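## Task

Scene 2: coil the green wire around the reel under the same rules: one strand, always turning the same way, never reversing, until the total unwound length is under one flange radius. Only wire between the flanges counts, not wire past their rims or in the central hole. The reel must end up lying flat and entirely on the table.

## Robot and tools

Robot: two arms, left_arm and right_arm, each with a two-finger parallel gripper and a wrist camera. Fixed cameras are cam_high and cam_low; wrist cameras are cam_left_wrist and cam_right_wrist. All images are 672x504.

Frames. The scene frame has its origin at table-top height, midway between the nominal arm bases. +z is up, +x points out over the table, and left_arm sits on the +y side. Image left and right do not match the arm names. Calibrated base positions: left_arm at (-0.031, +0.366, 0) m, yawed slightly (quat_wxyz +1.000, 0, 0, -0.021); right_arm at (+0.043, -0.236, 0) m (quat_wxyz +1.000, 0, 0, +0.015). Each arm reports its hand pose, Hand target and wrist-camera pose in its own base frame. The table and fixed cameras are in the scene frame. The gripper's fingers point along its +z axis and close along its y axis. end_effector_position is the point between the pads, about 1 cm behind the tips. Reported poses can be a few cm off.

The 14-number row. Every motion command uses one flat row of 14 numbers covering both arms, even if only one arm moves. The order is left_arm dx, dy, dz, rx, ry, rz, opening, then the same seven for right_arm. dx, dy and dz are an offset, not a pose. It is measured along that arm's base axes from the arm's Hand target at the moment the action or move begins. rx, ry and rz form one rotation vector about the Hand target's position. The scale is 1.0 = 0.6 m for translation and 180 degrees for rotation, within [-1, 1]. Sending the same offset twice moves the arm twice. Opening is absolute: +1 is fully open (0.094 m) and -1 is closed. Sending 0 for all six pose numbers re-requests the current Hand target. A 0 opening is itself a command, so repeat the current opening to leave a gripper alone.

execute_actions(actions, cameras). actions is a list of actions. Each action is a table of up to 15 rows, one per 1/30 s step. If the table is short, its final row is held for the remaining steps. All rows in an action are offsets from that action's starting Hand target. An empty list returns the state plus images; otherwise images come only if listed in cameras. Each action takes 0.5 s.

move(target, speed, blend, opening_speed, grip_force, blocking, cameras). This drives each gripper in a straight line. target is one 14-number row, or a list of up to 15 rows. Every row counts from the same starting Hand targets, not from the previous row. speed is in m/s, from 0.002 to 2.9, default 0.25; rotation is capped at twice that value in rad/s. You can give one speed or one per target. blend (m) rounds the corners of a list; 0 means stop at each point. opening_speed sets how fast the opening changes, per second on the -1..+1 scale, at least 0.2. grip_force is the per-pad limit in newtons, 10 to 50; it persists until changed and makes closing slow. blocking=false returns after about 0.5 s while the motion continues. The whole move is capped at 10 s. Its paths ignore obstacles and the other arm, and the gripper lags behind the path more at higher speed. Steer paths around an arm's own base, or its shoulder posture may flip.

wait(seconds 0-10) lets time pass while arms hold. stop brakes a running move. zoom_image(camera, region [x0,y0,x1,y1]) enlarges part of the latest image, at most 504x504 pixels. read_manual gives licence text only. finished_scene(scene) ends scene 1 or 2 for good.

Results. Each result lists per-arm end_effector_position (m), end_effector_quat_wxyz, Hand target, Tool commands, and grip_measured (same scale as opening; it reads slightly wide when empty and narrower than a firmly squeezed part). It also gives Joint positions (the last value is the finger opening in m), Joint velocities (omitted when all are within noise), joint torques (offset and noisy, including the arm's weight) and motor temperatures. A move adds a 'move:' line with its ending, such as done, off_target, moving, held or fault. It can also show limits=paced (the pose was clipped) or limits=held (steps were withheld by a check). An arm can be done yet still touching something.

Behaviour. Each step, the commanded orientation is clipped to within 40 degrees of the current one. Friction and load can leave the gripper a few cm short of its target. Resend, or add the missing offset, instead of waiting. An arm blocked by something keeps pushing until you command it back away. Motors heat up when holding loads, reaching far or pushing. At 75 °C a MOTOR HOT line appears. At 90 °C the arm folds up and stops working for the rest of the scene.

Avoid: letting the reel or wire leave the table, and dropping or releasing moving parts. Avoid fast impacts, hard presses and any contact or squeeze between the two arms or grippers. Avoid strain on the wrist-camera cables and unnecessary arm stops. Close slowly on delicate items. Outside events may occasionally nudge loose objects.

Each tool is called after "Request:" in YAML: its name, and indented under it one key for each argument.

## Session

Scene 1 done. Scene 2.

Request:
execute_actions:
  actions: []

Request:
zoom_image:
  camera: "cam_high"
  region: [200, 120, 500, 345]

Request:
zoom_image:
  camera: "cam_low"
  region: [320, 210, 560, 390]

Scene clock: 0.00 s.
left_arm: end_effector_position=(+0.3840, +0.0251, +0.1417) grip_measured=+1.000 end_effector_quat_wxyz=(+0.680, -0.062, +0.730, +0.032) | right_arm: end_effector_position=(+0.3715, -0.0203, +0.1432) grip_measured=+1.000 end_effector_quat_wxyz=(+0.685, +0.093, +0.722, -0.035)
Joint positions: left_arm=[0.002 1.556 0.238 1.242 -0.13 -0.048 0.094] | right_arm=[0.056 1.528 0.194 1.273 0.234 0.092 0.094]
Joint velocities: within noise
Joint torques (N m): no reading
Motor temperatures (°C): left_arm=[27 29 29 24 23 24 24] | right_arm=[22 27 25 26 22 24 22]
Heat: left arm: 29 °C; right arm: 27 °C.
Hand target: left_arm +0.3855, +0.0252, +0.1483; +0.687, -0.063, +0.724, +0.031 | right_arm +0.3722, -0.0203, +0.1444; +0.685, +0.093, +0.721, -0.035
Tool commands: left_gripper/opening=+1.0 right_gripper/opening=+1.0

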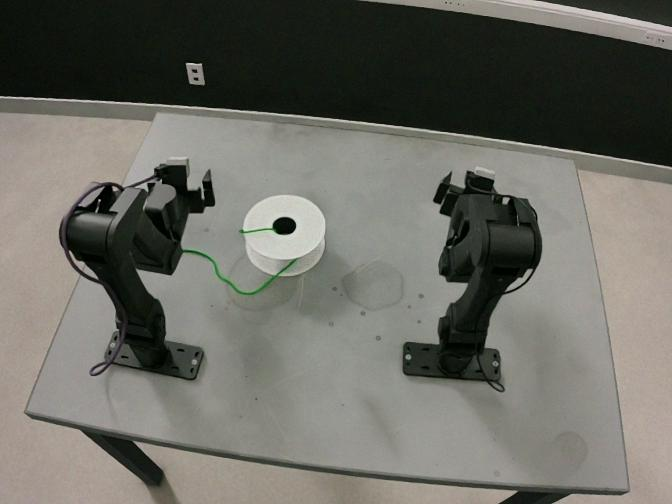

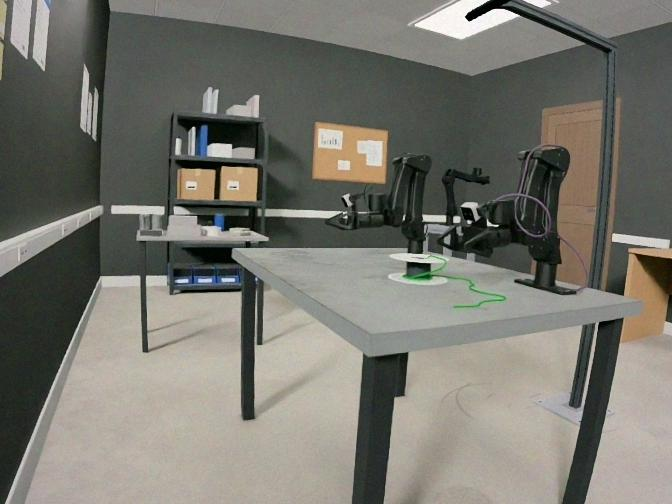

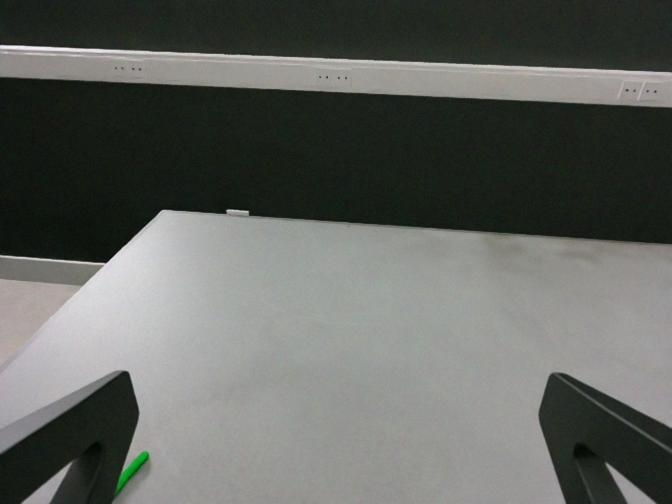

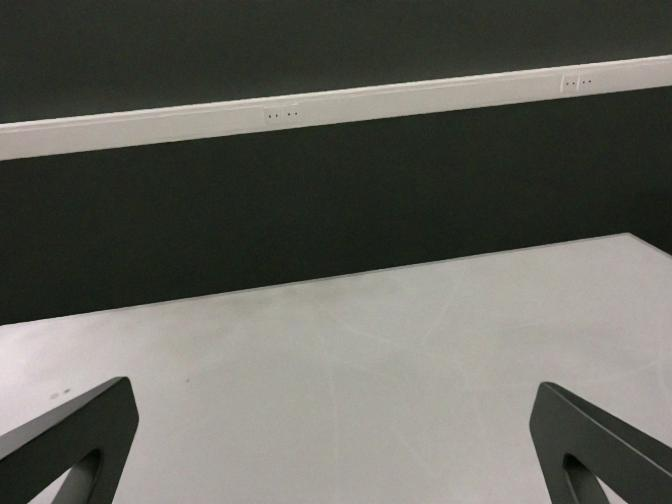

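Scaled by 1.680 from the camera's 672x504 image, which has a finer 960x720 frame.

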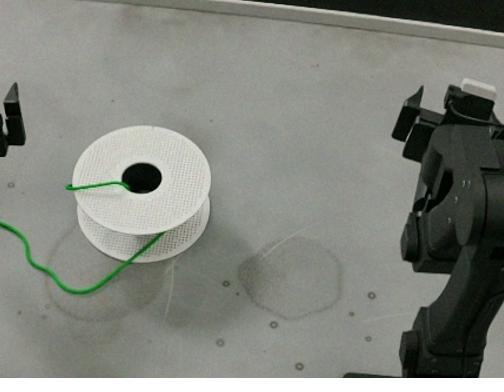

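Scaled by 2.100 from the camera's 672x504 image, which has a finer 960x720 frame.

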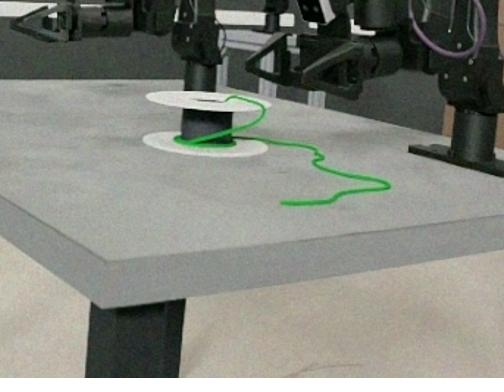

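Request:
move:
  target:
    - [-0.05,0.05,0.1,0.088,0.098,-0.245,-0.5,0,0,0,0,0,0,-0.95]
    - [-0.026,0,0.06,0.176,0.1957,-0.491,-0.5,0,0,0,0,0,0,-0.95]
  speed: 0.3
  cameras: ["cam_left_wrist","cam_high"]

Request:
zoom_image:
  camera: "cam_high"
  region: [100, 170, 380, 320]

Scene clock: 11.30 s.
left_arm: end_effector_position=(+0.3671, +0.0269, +0.1802) grip_measured=-0.498 end_effector_quat_wxyz=(+0.300, +0.609, +0.704, -0.207) | right_arm: end_effector_position=(+0.3715, -0.0203, +0.1432) grip_measured=-0.948 end_effector_quat_wxyz=(+0.685, +0.093, +0.722, -0.035)
Joint positions: left_arm=[0.406 1.98 1.824 -1.554 0.736 1.885 0.024] | right_arm=[0.056 1.528 0.194 1.273 0.234 0.092 0.002]
Joint torques (N m): left_arm=[-0.34 -6.91 8.03 -0.29 0.54 0.09] | right_arm=[-0.12 -5.55 5.96 1.94 -0.01 0]
Heat: left arm: 29 °C; right arm: 28 °C.
Hand target: left_arm +0.3699, +0.0251, +0.1843; +0.281, +0.624, +0.684, -0.252 | right_arm +0.3722, -0.0203, +0.1444; +0.685, +0.093, +0.721, -0.035
Off the commanded pose: left_arm 0.005 m, 6 deg | right_arm 0.001 m, 0 deg.
joint sent to its limit (left arm) — joint 4 (wrist pitch), lower limit. The joint targets are off in orientation, not in position.
move: off_target (left_arm)
Images, in order (width x height): cam_high 672x504, cam_left_wrist 672x504.

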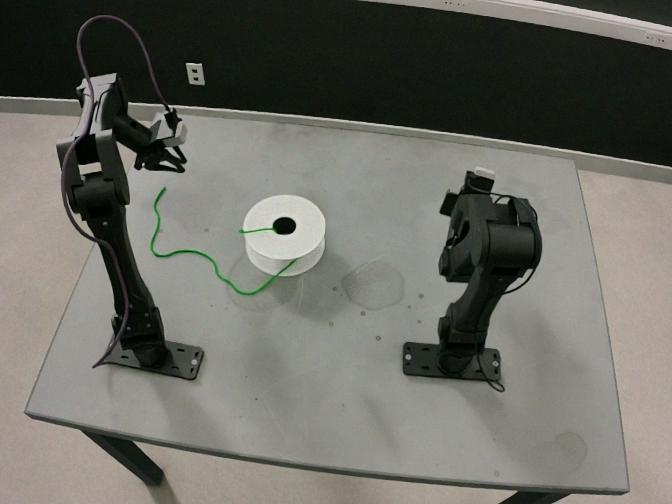

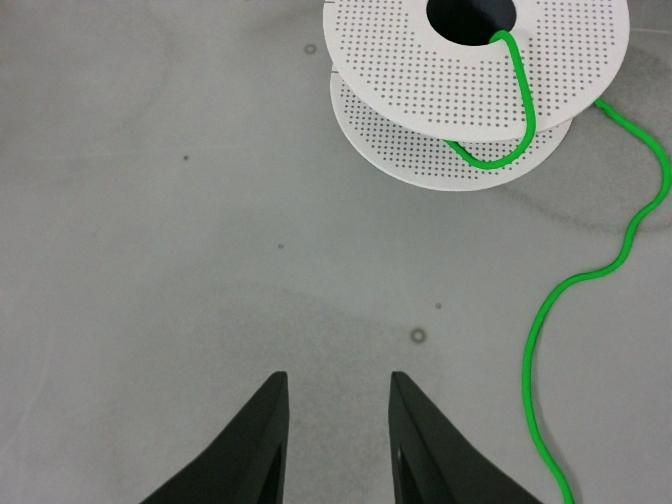

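Scaled by 1.800 from the camera's 672x504 image, which has a finer 960x720 frame.

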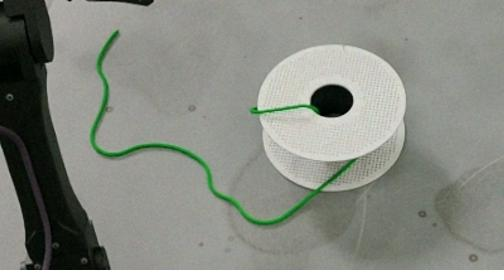

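Request:
move:
  target:
    - [0.143,-0.13,-0.05,0.2427,-0.0665,-0.222,-1,0,0,0,0,0,0,-0.95]
  speed: 0.25
  cameras: ["cam_left_wrist","cam_high"]

Scene clock: 32.07 s.
left_arm: end_effector_position=(+0.4538, -0.0521, +0.1529) grip_measured=-0.995 end_effector_quat_wxyz=(+0.029, +0.887, +0.458, +0.046) | right_arm: end_effector_position=(+0.3715, -0.0203, +0.1432) grip_measured=-0.948 end_effector_quat_wxyz=(+0.685, +0.093, +0.722, -0.035)
Joint positions: left_arm=[-0.118 2.278 2.373 -1.557 -0.003 2.07 0] | right_arm=[0.056 1.528 0.194 1.273 0.234 0.092 0.002]
Joint torques (N m): left_arm=[-0.14 -8.81 8.31 0.18 -0.04 0.09] | right_arm=[-0.05 -5.53 6 1.91 -0.01 -0.02]
Heat: left arm: 31 °C; right arm: 30 °C.
Hand target: left_arm +0.4558, -0.0529, +0.1543; +0.001, +0.895, +0.447, -0.001 | right_arm +0.3722, -0.0203, +0.1444; +0.685, +0.093, +0.721, -0.035
Off the commanded pose: left_arm 0.003 m, 6 deg | right_arm 0.001 m, 0 deg.
joint sent to its limit (left arm) — joint 4 (wrist pitch), lower limit; joint 6 (wrist roll), upper limit. The joint targets are off in orientation, not in position.
move: off_target (left_arm)
Images, in order (width x height): cam_high 672x504, cam_left_wrist 672x504.

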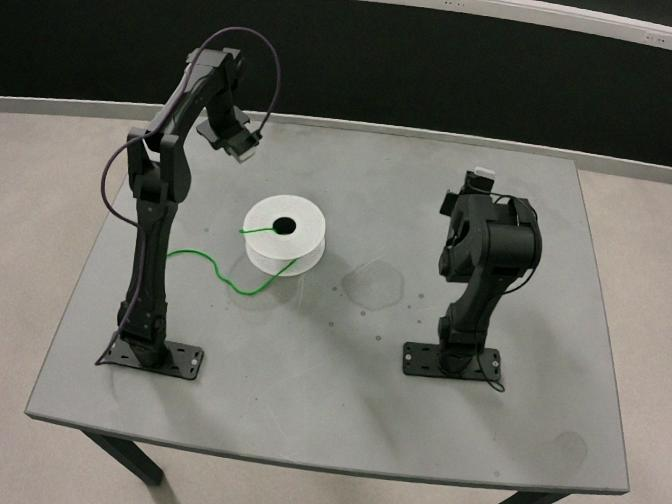

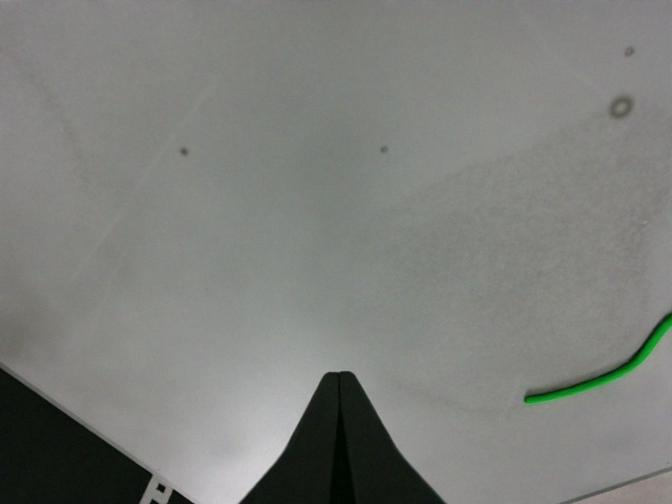

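Request:
move:
  target:
    - [-0.005,-0.06,-0.08,0,0,0.139,-1,0,0,0,0,0,0,-0.95]
  speed: 0.2
  cameras: ["cam_left_wrist","cam_high"]

Scene clock: 35.33 s.
left_arm: end_effector_position=(+0.4520, -0.0837, +0.1049) grip_measured=-0.995 end_effector_quat_wxyz=(-0.002, +0.777, +0.630, +0.004) | right_arm: end_effector_position=(+0.3715, -0.0203, +0.1432) grip_measured=-0.948 end_effector_quat_wxyz=(+0.685, +0.093, +0.722, -0.035)
Joint positions: left_arm=[-0.189 2.394 2.383 -1.557 -0.009 1.59 0] | right_arm=[0.056 1.528 0.194 1.273 0.234 0.092 0.002]
Joint torques (N m): left_arm=[-0.53 -9.59 8.14 -0.02 0.11 -0.08] | right_arm=[-0.05 -5.55 5.96 1.91 -0.02 -0.02]
Heat: left arm: 32 °C; right arm: 30 °C.
Hand target: left_arm +0.4528, -0.0888, +0.1062; +0.000, +0.777, +0.630, +0.000 | right_arm +0.3722, -0.0203, +0.1444; +0.685, +0.093, +0.721, -0.035
Off the commanded pose: left_arm 0.005 m, 1 deg | right_arm 0.001 m, 0 deg.
joint sent to its limit (left arm) — joint 4 (wrist pitch), lower limit. The joint targets still meet the commanded pose.
move: done
Images, in order (width x height): cam_high 672x504, cam_left_wrist 672x504.

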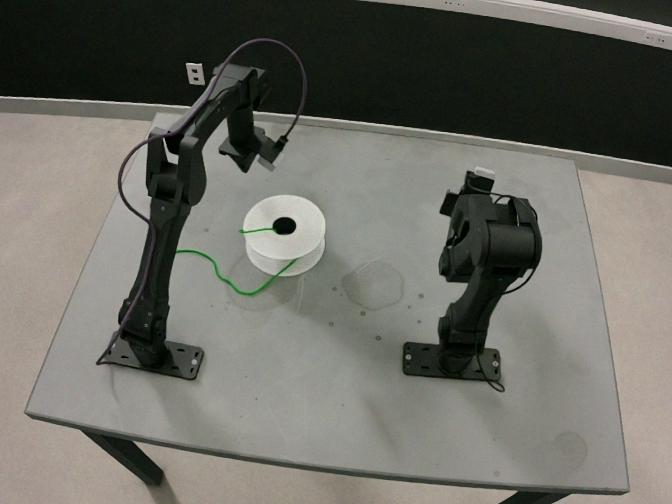

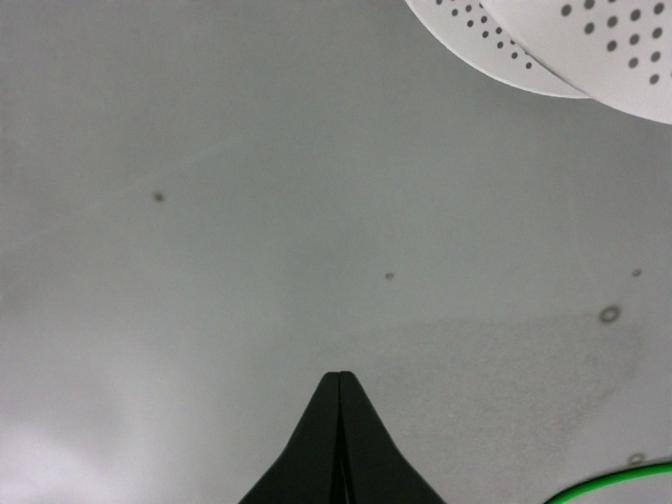

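Request:
move:
  target:
    - [-0.075,0.0065,-0.05,0,0,0,-1,0,0,0,0,0,0,-0.95]
    - [-0.075,0.0065,-0.119,0,0,0,-1,0,0,0,0,0,0,-0.95]
    - [-0.195,-0.194,-0.119,0,0,0,-1,0,0,0,0,0,0,-0.95]
  speed: [0.15,0.15,0.06]
  cameras: ["cam_left_wrist","cam_high"]

Scene clock: 43.80 s.
left_arm: end_effector_position=(+0.3353, -0.1995, +0.0227) grip_measured=-0.995 end_effector_quat_wxyz=(-0.020, +0.777, +0.629, -0.004) | right_arm: end_effector_position=(+0.3715, -0.0203, +0.1432) grip_measured=-0.948 end_effector_quat_wxyz=(+0.685, +0.093, +0.722, -0.035)
Joint positions: left_arm=[-0.542 2.122 1.598 -1.087 -0.006 1.239 0] | right_arm=[0.056 1.528 0.194 1.273 0.234 0.092 0.002]
Joint torques (N m): left_arm=[-0.69 -11.54 4.81 0.15 0.08 -0.08] | right_arm=[-0.08 -5.59 5.94 1.91 -0.01 -0.01]
Motor temperatures (°C): left_arm=[27 33 30 24 23 24 24] | right_arm=[22 28 26 31 22 24 22]
Heat: left arm: 33 °C; right arm: 31 °C.
Hand target: left_arm +0.3358, -0.2053, +0.0349; +0.001, +0.777, +0.630, +0.000 | right_arm +0.3722, -0.0203, +0.1444; +0.685, +0.093, +0.721, -0.035
Off the commanded pose: left_arm 0.013 m, 2 deg | right_arm 0.001 m, 0 deg.
move: off_target (left_arm)
Images, in order (width x height): cam_high 672x504, cam_left_wrist 672x504.

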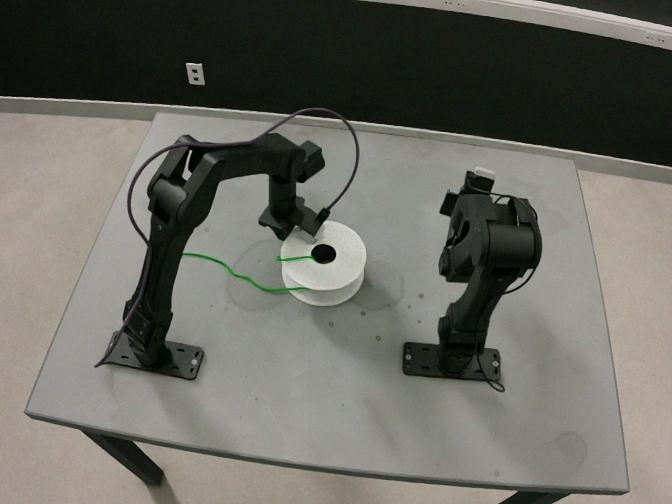

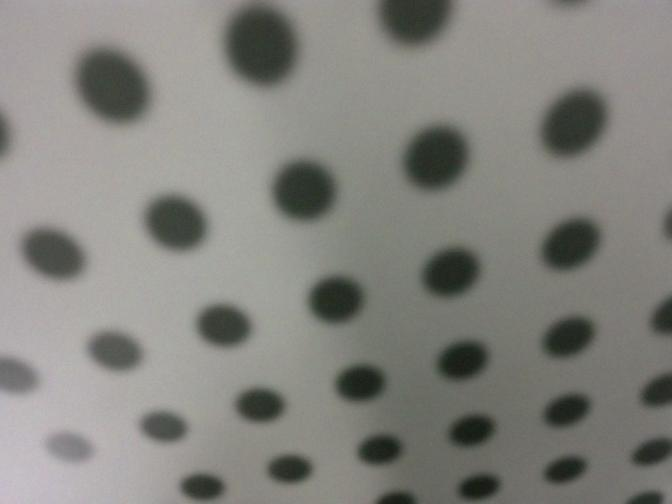

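Request:
move:
  target:
    - [0.033,0.058,0.01,0,0,0,-1,0,0,0.05,0,0,0,-0.95]
    - [0.033,0.2,0.25,0,0,0,-1,-0.167,0.117,0.133,0.257,0.418,-0.189,-0.95]
    - [0.033,0.25,0.27,0,0,0,-1,-0.277,0.47,0.05,0.257,0.418,-0.189,-0.95]
  speed: 0.25
  blend: [0.01,0.02,0]
  cameras: ["all"]

Scene clock: 51.37 s.
left_arm: end_effector_position=(+0.3588, -0.0565, +0.1803) grip_measured=-0.995 end_effector_quat_wxyz=(+0.010, +0.776, +0.631, +0.014) | right_arm: end_effector_position=(+0.2019, +0.2589, +0.1720) grip_measured=-0.948 end_effector_quat_wxyz=(-0.002, +0.475, +0.880, -0.004)
Joint positions: left_arm=[-0.163 1.923 1.941 -1.555 -0.008 1.613 0] | right_arm=[0.904 1.812 1.761 -1.529 -0.003 1.893 0.002]
Joint torques (N m): left_arm=[0.55 -10.09 6.98 0.02 0.1 0.08] | right_arm=[-0.31 -8.72 9.28 0.15 0 0.07]
Heat: left arm: 35 °C; right arm: 31 °C.
Hand target: left_arm +0.3555, -0.0553, +0.1969; +0.001, +0.777, +0.630, -0.001 | right_arm +0.2060, +0.2617, +0.1745; +0.000, +0.480, +0.878, +0.000
Off the commanded pose: left_arm 0.017 m, 2 deg | right_arm 0.006 m, 1 deg.
joint sent to its limit (left arm) — joint 4 (wrist pitch), lower limit. The joint targets are off in orientation, not in position.
move: off_target (left_arm)

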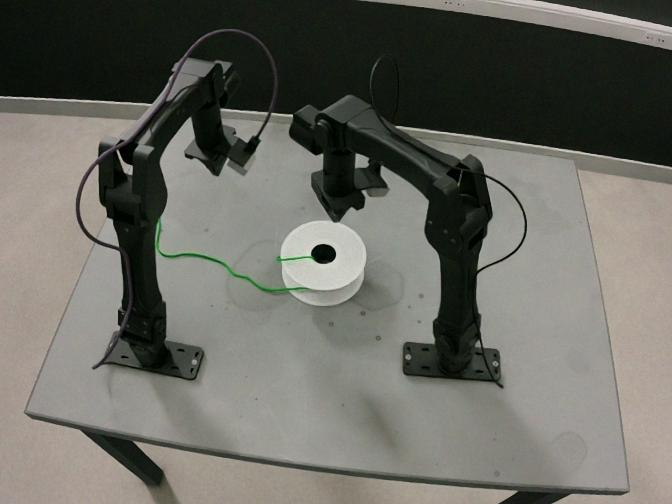

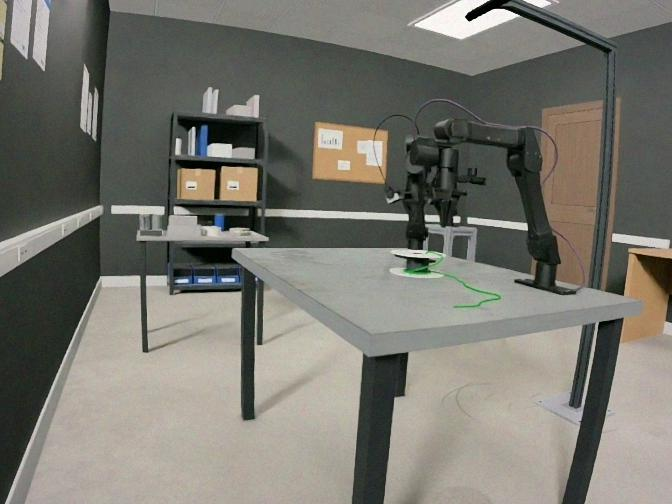

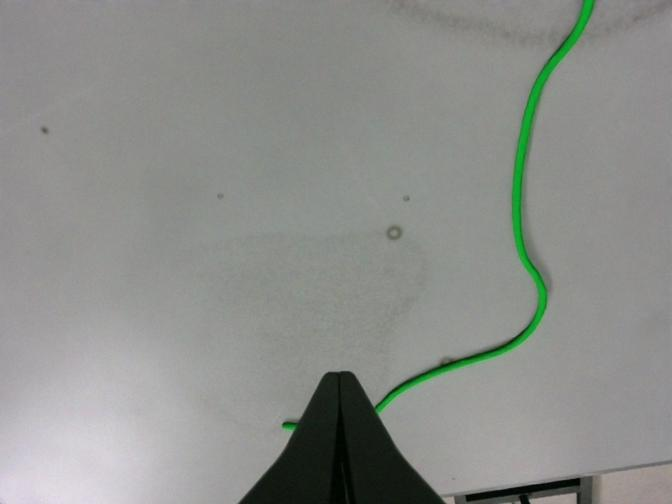

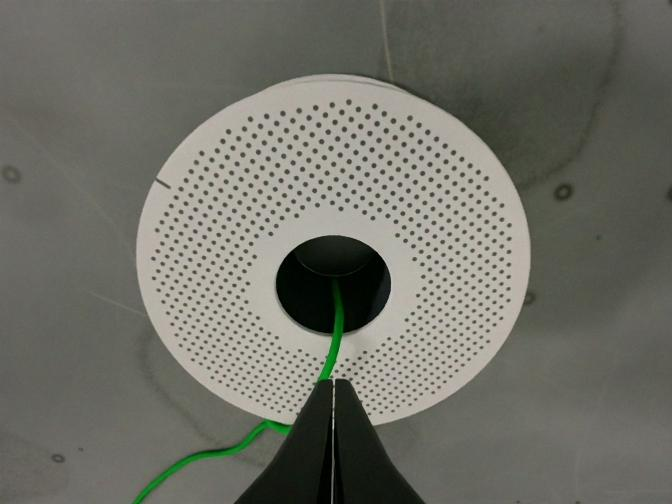

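Request:
move:
  target:
    - [0.0925,0.3,-0.03,0,0,0.566,0,-0.026,0.0325,-0.06,0,0,0,-0.95]
    - [0.0925,0.3,-0.145,0,0,0.566,0,-0.026,0.0325,-0.095,0,0,0,-0.95]
  speed: 0.25
  blend: [0.03,0]
  cameras: ["cam_left_wrist","cam_right_wrist"]

Scene clock: 60.00 s.
left_arm: end_effector_position=(+0.4079, +0.1228, +0.1074) grip_measured=-0.002 end_effector_quat_wxyz=(-0.010, +0.007, +1.000, +0.001) | right_arm: end_effector_position=(+0.1927, +0.2819, +0.1251) grip_measured=-0.948 end_effector_quat_wxyz=(+0.000, +0.479, +0.878, +0.011)
Joint positions: left_arm=[0.287 2.224 2.101 -1.467 -0.008 0.3 0.047] | right_arm=[0.967 1.815 1.579 -1.312 -0.003 1.965 0.002]
Joint torques (N m): left_arm=[0.5 -9.94 5.79 0.23 0.08 -0.07] | right_arm=[0.58 -8.73 6.26 0.32 0.01 0.1]
Heat: left arm: 34 °C; right arm: 30 °C.
Hand target: left_arm +0.4110, +0.1248, +0.1099; +0.001, +0.000, +1.000, +0.000 | right_arm +0.1904, +0.2812, +0.1176; +0.000, +0.480, +0.878, +0.000
Off the commanded pose: left_arm 0.004 m, 1 deg | right_arm 0.008 m, 1 deg.
move: done
Images, in order (width x height): cam_left_wrist 672x504, cam_right_wrist 672x504.

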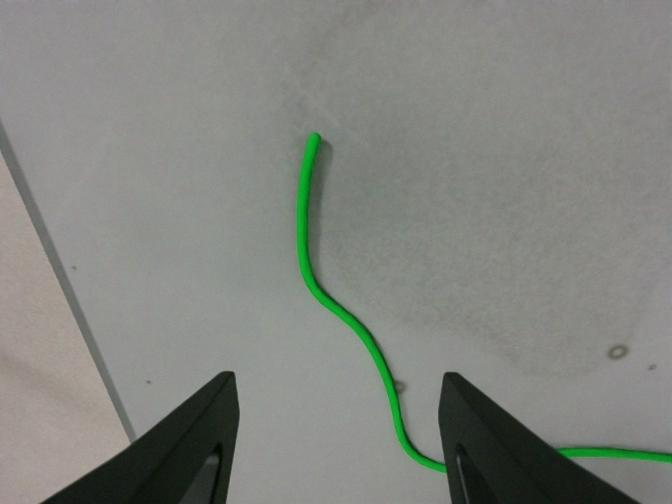

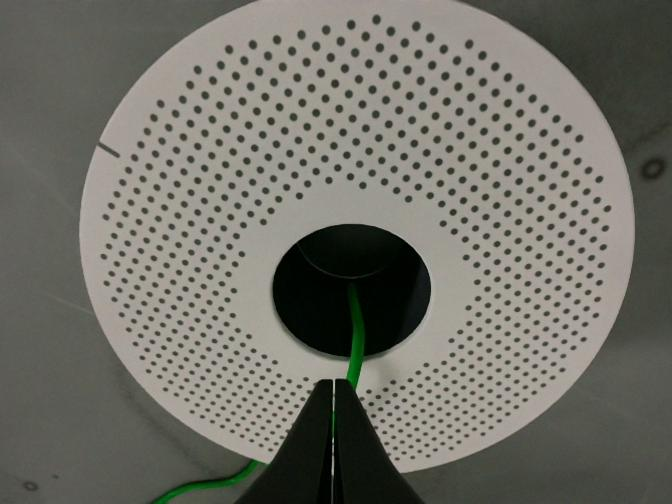

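Request:
move:
  target:
    - [0.033,0.018,-0.1,0,0,0,0,-0.009,-0.002,-0.04,0,0,0,-0.95]
    - [0.033,0.018,-0.165,0,0,0,-0.3,-0.009,-0.002,-0.115,0,0,0,-0.95]
    - [0.033,0.018,-0.165,0,0,0,-1,-0.009,-0.002,-0.115,0,0,0,-0.12]
  speed: 0.12
  grip_force: [30,25]
  cameras: ["all"]

Scene clock: 70.03 s.
left_arm: end_effector_position=(+0.4301, +0.1324, +0.0163) grip_measured=-0.940 end_effector_quat_wxyz=(-0.001, +0.003, +1.000, +0.003) | right_arm: end_effector_position=(+0.1884, +0.2825, +0.0631) grip_measured=-0.129 end_effector_quat_wxyz=(+0.000, +0.479, +0.878, +0.018)
Joint positions: left_arm=[0.294 2.329 1.916 -1.157 -0.006 0.3 0.003] | right_arm=[0.978 1.823 1.34 -1.052 -0.003 1.977 0.041]
Joint torques (N m): left_arm=[0.73 -9.44 5.45 0.26 0.06 0.03] | right_arm=[0.5 -7.35 5.59 0.43 0.02 0.09]
Heat: left arm: 36 °C; right arm: 29 °C.
Hand target: left_arm +0.4308, +0.1355, +0.0109; +0.001, +0.000, +1.000, +0.000 | right_arm +0.1850, +0.2799, +0.0484; +0.000, +0.480, +0.878, +0.000
Off the commanded pose: left_arm 0.006 m, 0 deg | right_arm 0.015 m, 2 deg.
grip_force (N): 30, 25
move: off_target (right_arm)

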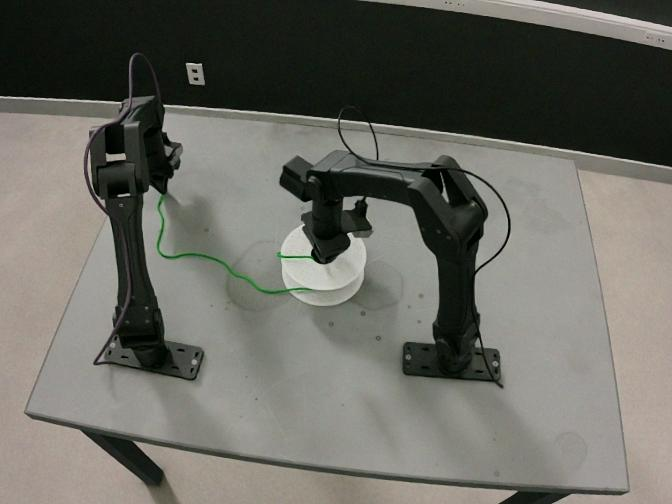

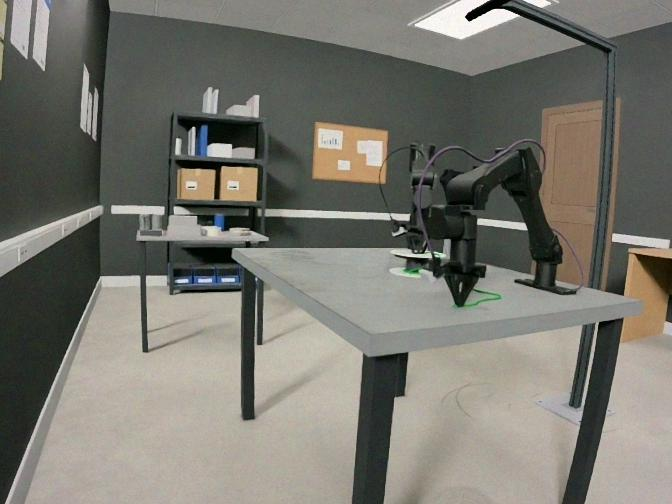

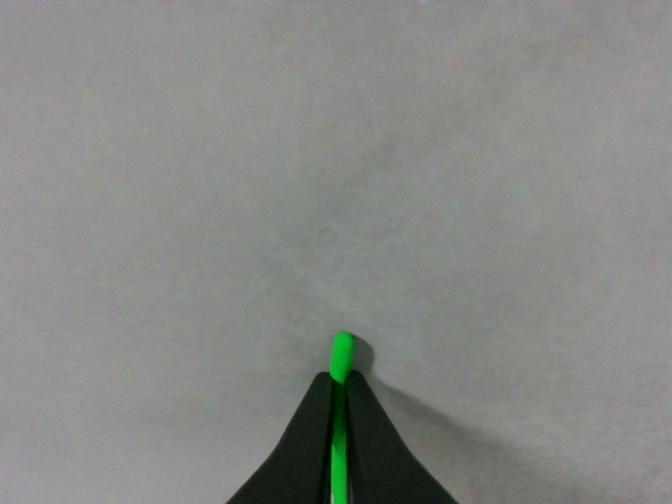

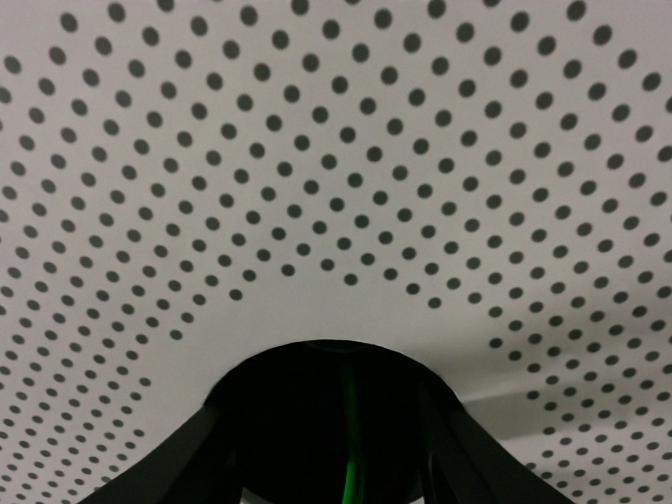

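Request:
move:
  target:
    - [-0.04,0,0.03,0,0,0,-1,0,0,0,0,0,0.15,-0.12]
    - [-0.12,-0.02,0.03,0,0,0,-1,0,0,0,0,0,0.5,-0.12]
  speed: 0.25
  blend: [0.02,0]
  cameras: ["cam_left_wrist","cam_high","cam_low","cam_right_wrist"]

Request:
zoom_image:
  camera: "cam_high"
  region: [120, 150, 400, 330]

Scene clock: 78.03 s.
left_arm: end_effector_position=(+0.3549, +0.1179, +0.0155) grip_measured=-0.943 end_effector_quat_wxyz=(-0.022, +0.000, +1.000, -0.010) | right_arm: end_effector_position=(+0.1900, +0.2852, +0.0633) grip_measured=-0.128 end_effector_quat_wxyz=(+0.017, -0.265, +0.964, +0.017)
Joint positions: left_arm=[0.32 2.078 1.5 -1.041 0.004 0.321 0.003] | right_arm=[0.978 1.823 1.34 -1.039 -0.004 0.443 0.041]
Joint velocities: left_arm=[within noise] | right_arm=[-0.002 -0.002 -0.002 0.154 -0.066 0.037 0]
Joint torques (N m): left_arm=[0.76 -11.43 4.93 0.17 -0.06 0.08] | right_arm=[0.47 -7.46 5.55 0.35 0.03 -0.34]
Heat: left arm: 37 °C; right arm: 29 °C.
Hand target: left_arm +0.3589, +0.1235, +0.0289; +0.001, +0.000, +1.000, +0.000 | right_arm +0.1850, +0.2799, +0.0484; +0.000, -0.281, +0.960, +0.000
Off the commanded pose: left_arm 0.015 m, 3 deg | right_arm 0.016 m, 3 deg.
grip_force (N): 30, 25
move: off_target (left_arm, right_arm)

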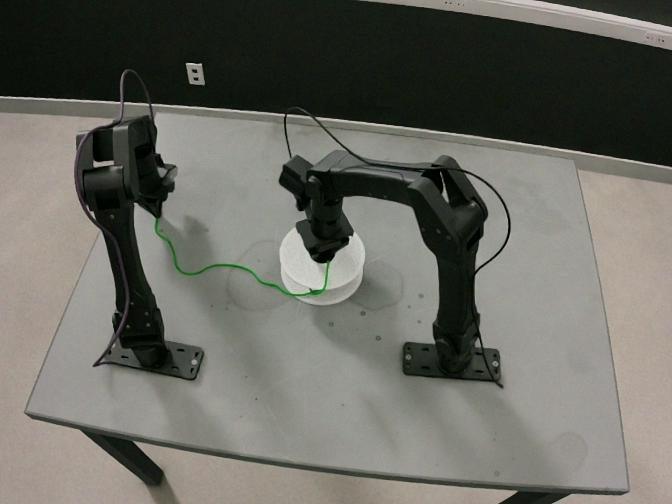

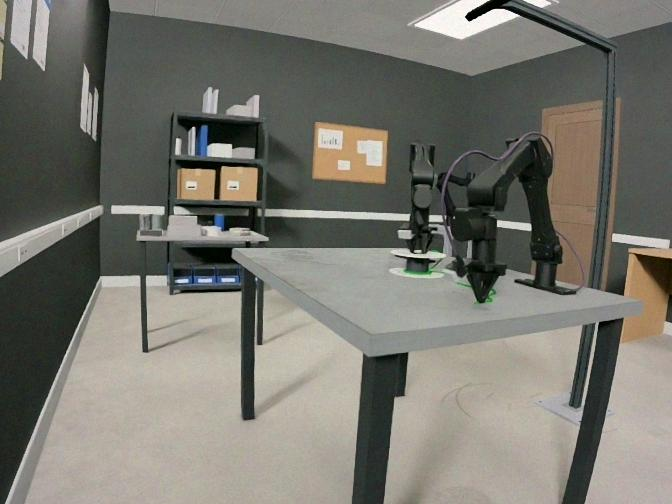

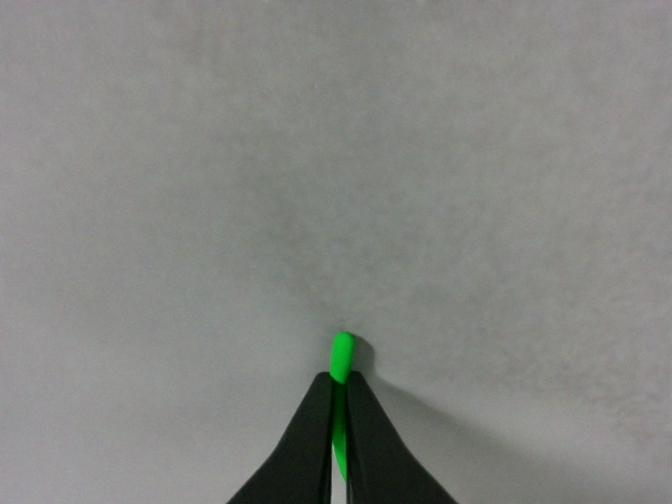

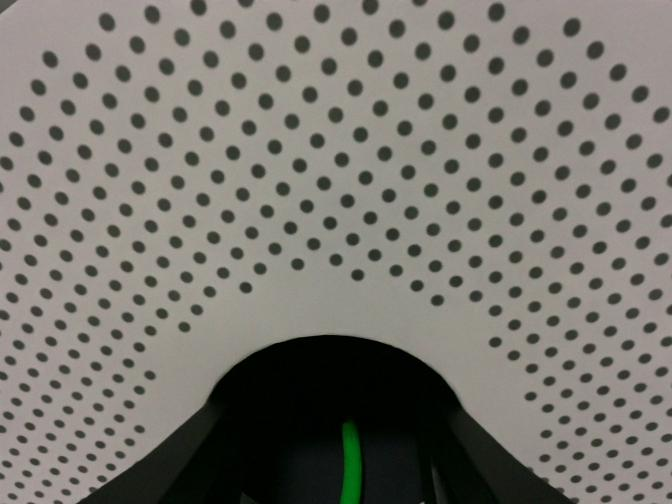

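Scaled by 1.800 from the camera's 672x504 image, which has a finer 960x720 frame.

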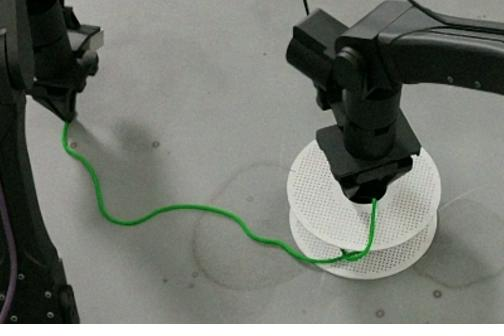

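Request:
move:
  target:
    - [0,0,0.0,0,0,0,-1,0,0,0,0,0,0.3,-0.12]
    - [0,0,0.0,0,0,0,-1,0,0,0,0,0,0.6,-0.12]
  speed: 0.25
  blend: [0.02,0]
  cameras: ["cam_high","cam_low","cam_right_wrist"]

Request:
zoom_image:
  camera: "cam_high"
  region: [120, 150, 400, 330]

Request:
zoom_image:
  camera: "cam_low"
  region: [370, 230, 520, 320]

Scene clock: 83.93 s.
left_arm: end_effector_position=(+0.3549, +0.1179, +0.0155) grip_measured=-0.943 end_effector_quat_wxyz=(-0.022, +0.000, +1.000, -0.010) | right_arm: end_effector_position=(+0.1907, +0.2867, +0.0633) grip_measured=-0.127 end_effector_quat_wxyz=(-0.027, +0.935, -0.353, +0.004)
Joint positions: left_arm=[0.32 2.078 1.5 -1.041 0.004 0.321 0.003] | right_arm=[0.978 1.823 1.34 -1.033 -0.005 -1.441 0.041]
Joint torques (N m): left_arm=[0.76 -11.43 4.92 0.17 -0.06 0.09] | right_arm=[0.39 -7.41 5.72 0.28 0.03 -0.33]
Heat: left arm: 37 °C; right arm: 30 °C.
Hand target: left_arm +0.3589, +0.1235, +0.0289; +0.001, +0.000, +1.000, +0.000 | right_arm +0.1850, +0.2799, +0.0484; +0.000, +0.942, -0.336, +0.000
Off the commanded pose: left_arm 0.015 m, 3 deg | right_arm 0.017 m, 4 deg.
grip_force (N): 30, 25
move: off_target (left_arm, right_arm)
Images, in order (width x height): cam_high 672x504, cam_low 672x504, cam_right_wrist 672x504.

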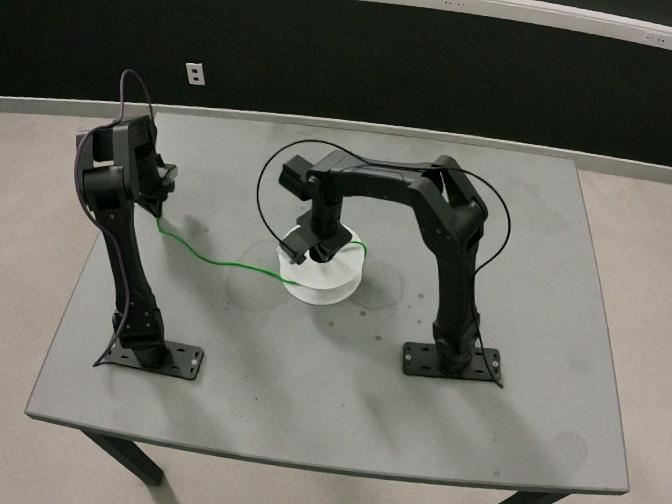

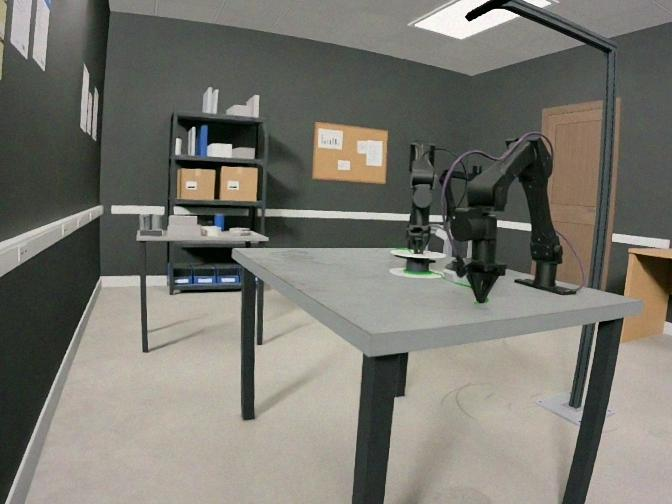

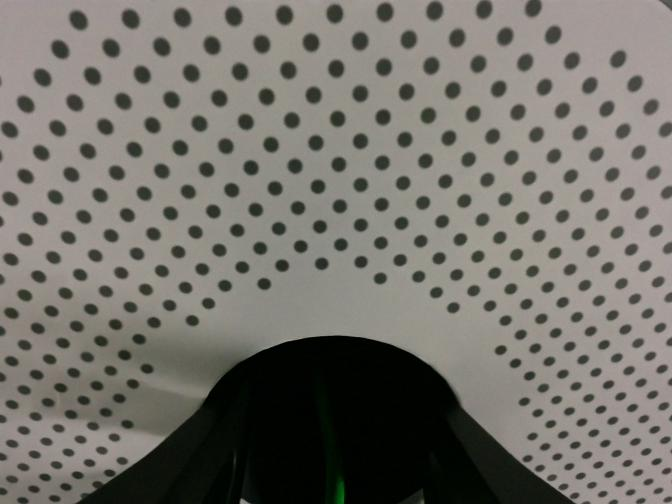

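Scaled by 1.800 from the camera's 672x504 image, which has a finer 960x720 frame.

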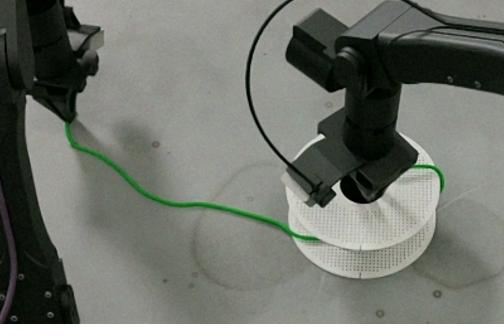

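Scaled by 3.360 from the camera's 672x504 image, which has a finer 960x720 frame.

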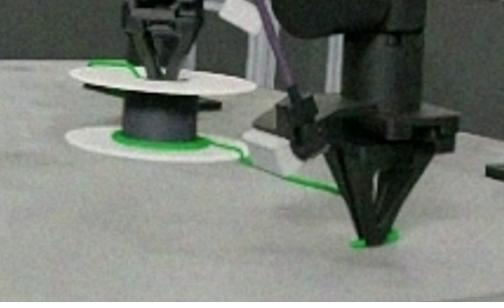

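Request:
move:
  target:
    - [0,0,0.02,0,0,0.25,-1,0,0,0,0,0,0,-0.95]
    - [0,-0.02,0.02,0,0,0.5,-1,0,0,0,0,0,-0.35,-0.95]
    - [0,-0.02,0.02,0,0,0.5,-1,0,0,0,0,0,-0.7,-0.95]
    - [0,-0.02,0.02,0,0,0.5,-1,0,0,0,0,0,-1.0,-0.95]
    - [0,-0.02,0.02,0,0,0.5,-1,0,0,0,0,0,-1.0,-0.12]
  speed: 0.5
  blend: [0,0.01,0.01,0,0]
  cameras: ["cam_high","cam_right_wrist","cam_left_wrist"]

Request:
zoom_image:
  camera: "cam_high"
  region: [120, 150, 400, 330]

Scene clock: 104.37 s.
left_arm: end_effector_position=(+0.3544, +0.1118, +0.0249) grip_measured=-0.943 end_effector_quat_wxyz=(+0.020, +0.706, -0.707, -0.007) | right_arm: end_effector_position=(+0.1900, +0.2856, +0.0630) grip_measured=-0.131 end_effector_quat_wxyz=(+0.003, +0.335, +0.942, +0.025)
Joint positions: left_arm=[0.306 2.052 1.5 -1.061 0.007 -1.263 0.003] | right_arm=[0.978 1.824 1.339 -1.037 -0.005 1.663 0.041]
Joint torques (N m): left_arm=[-0.66 -11.29 5.96 -0.01 -0.1 -0.08] | right_arm=[0.55 -7.39 5.67 0.32 0.03 0.08]
Motor temperatures (°C): left_arm=[27 38 30 24 23 24 25] | right_arm=[22 29 26 28 22 24 22]
Heat: left arm: 38 °C; right arm: 29 °C.
Hand target: left_arm +0.3589, +0.1115, +0.0409; -0.001, +0.707, -0.707, -0.001 | right_arm +0.1850, +0.2800, +0.0485; +0.000, +0.336, +0.942, +0.000
Off the commanded pose: left_arm 0.017 m, 2 deg | right_arm 0.016 m, 3 deg.
grip_force (N): 30, 25
move: off_target (left_arm, right_arm); target 5's new opening was sent with right_arm's hand 0.011 m and 2 deg from that target
Images, in order (width x height): cam_high 672x504, cam_left_wrist 672x504, cam_right_wrist 672x504.

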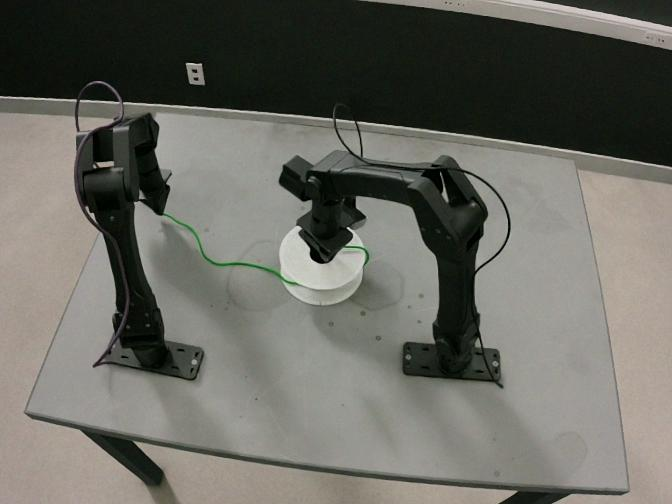

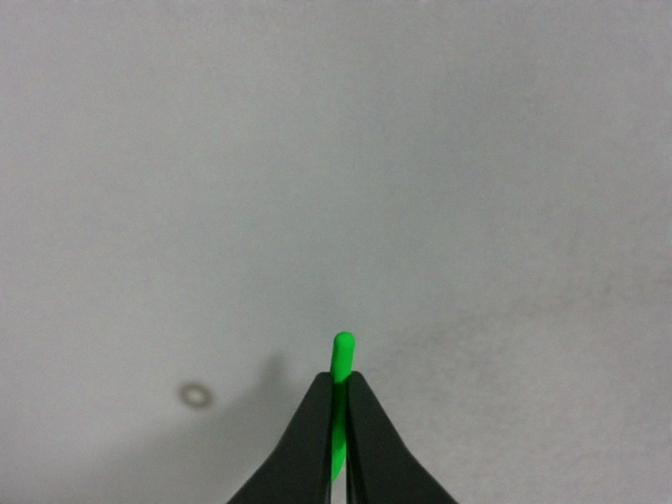

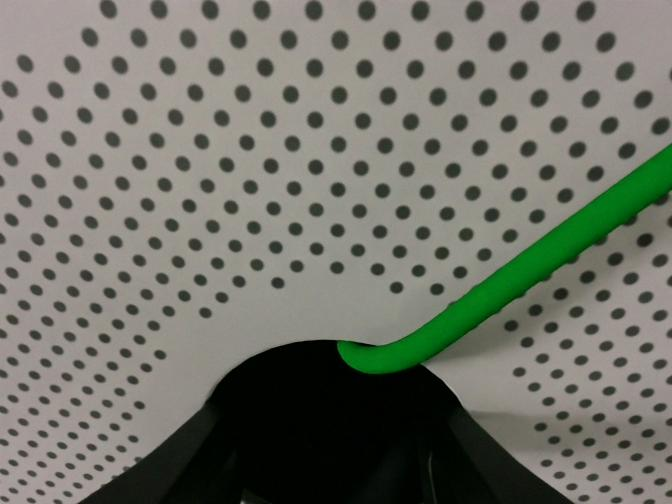

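Scaled by 1.800 from the camera's 672x504 image, which has a finer 960x720 frame.

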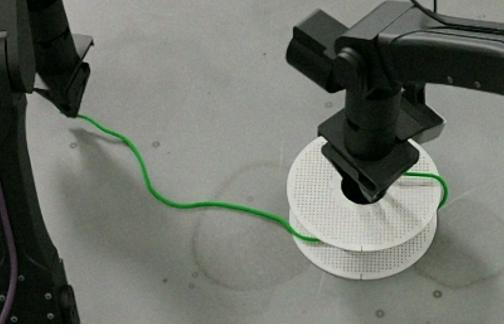

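Request:
move:
  target:
    - [-0.03,-0.05,0,0,0,0,-1,0,0,0,0,0,0.35,-0.12]
    - [-0.06,-0.11,0,0,0,0,-1,0,0,0,0,0,0.7,-0.12]
    - [-0.085,-0.165,0,0,0,0,-1,0,0,0,0,0,1.0,-0.12]
  speed: 0.3
  blend: 0.01
  cameras: ["cam_high","cam_right_wrist","cam_low"]

Request:
zoom_image:
  camera: "cam_high"
  region: [120, 150, 400, 330]

Request:
zoom_image:
  camera: "cam_low"
  region: [370, 230, 520, 320]

Scene clock: 111.90 s.
left_arm: end_effector_position=(+0.3046, +0.0132, +0.0327) grip_measured=-0.943 end_effector_quat_wxyz=(+0.016, +0.706, -0.708, -0.010) | right_arm: end_effector_position=(+0.1913, +0.2878, +0.0634) grip_measured=-0.127 end_effector_quat_wxyz=(-0.030, +0.935, -0.353, +0.004)
Joint positions: left_arm=[0.044 1.8 1.184 -0.993 0.007 -1.525 0.003] | right_arm=[0.978 1.824 1.341 -1.028 -0.006 -1.44 0.041]
Joint torques (N m): left_arm=[-0.59 -8.77 4.88 0.16 -0.09 -0.09] | right_arm=[0.38 -7.31 5.79 0.22 0 -0.39]
Heat: left arm: 38 °C; right arm: 30 °C.
Hand target: left_arm +0.3080, +0.0126, +0.0409; -0.001, +0.707, -0.707, -0.001 | right_arm +0.1850, +0.2800, +0.0485; +0.000, +0.942, -0.336, -0.001
Off the commanded pose: left_arm 0.009 m, 2 deg | right_arm 0.018 m, 4 deg.
grip_force (N): 30, 25
move: off_target (right_arm)
Images, in order (width x height): cam_high 672x504, cam_low 672x504, cam_right_wrist 672x504.

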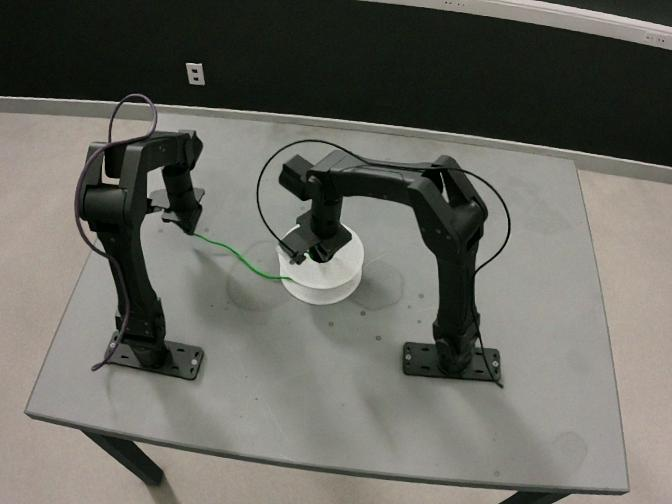

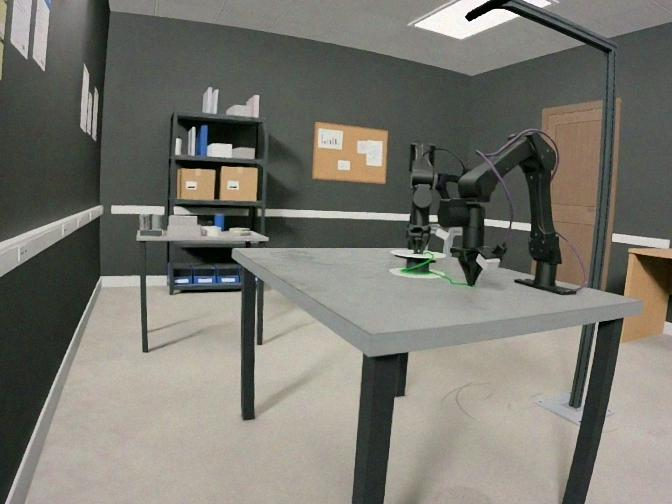

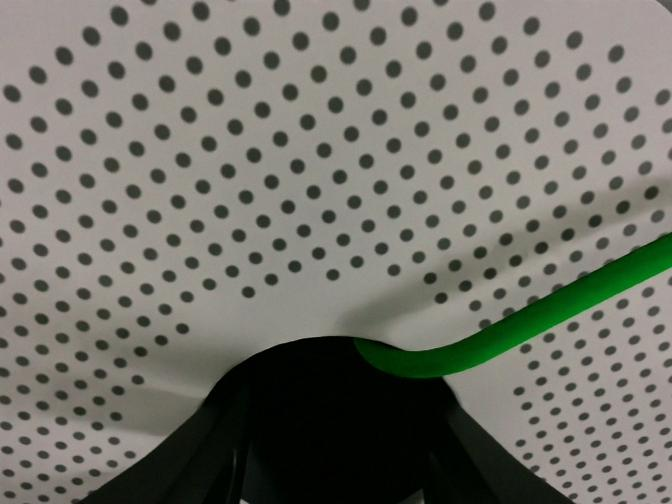

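Scaled by 1.800 from the camera's 672x504 image, which has a finer 960x720 frame.

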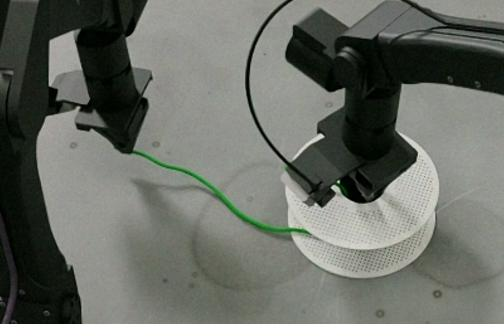

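Scaled by 3.360 from the camera's 672x504 image, which has a finer 960x720 frame.

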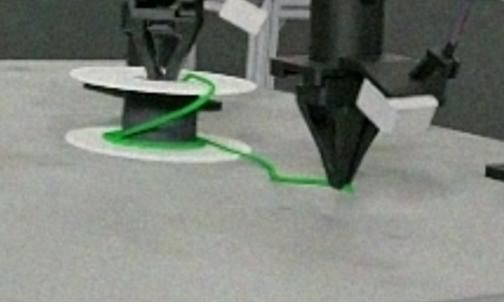

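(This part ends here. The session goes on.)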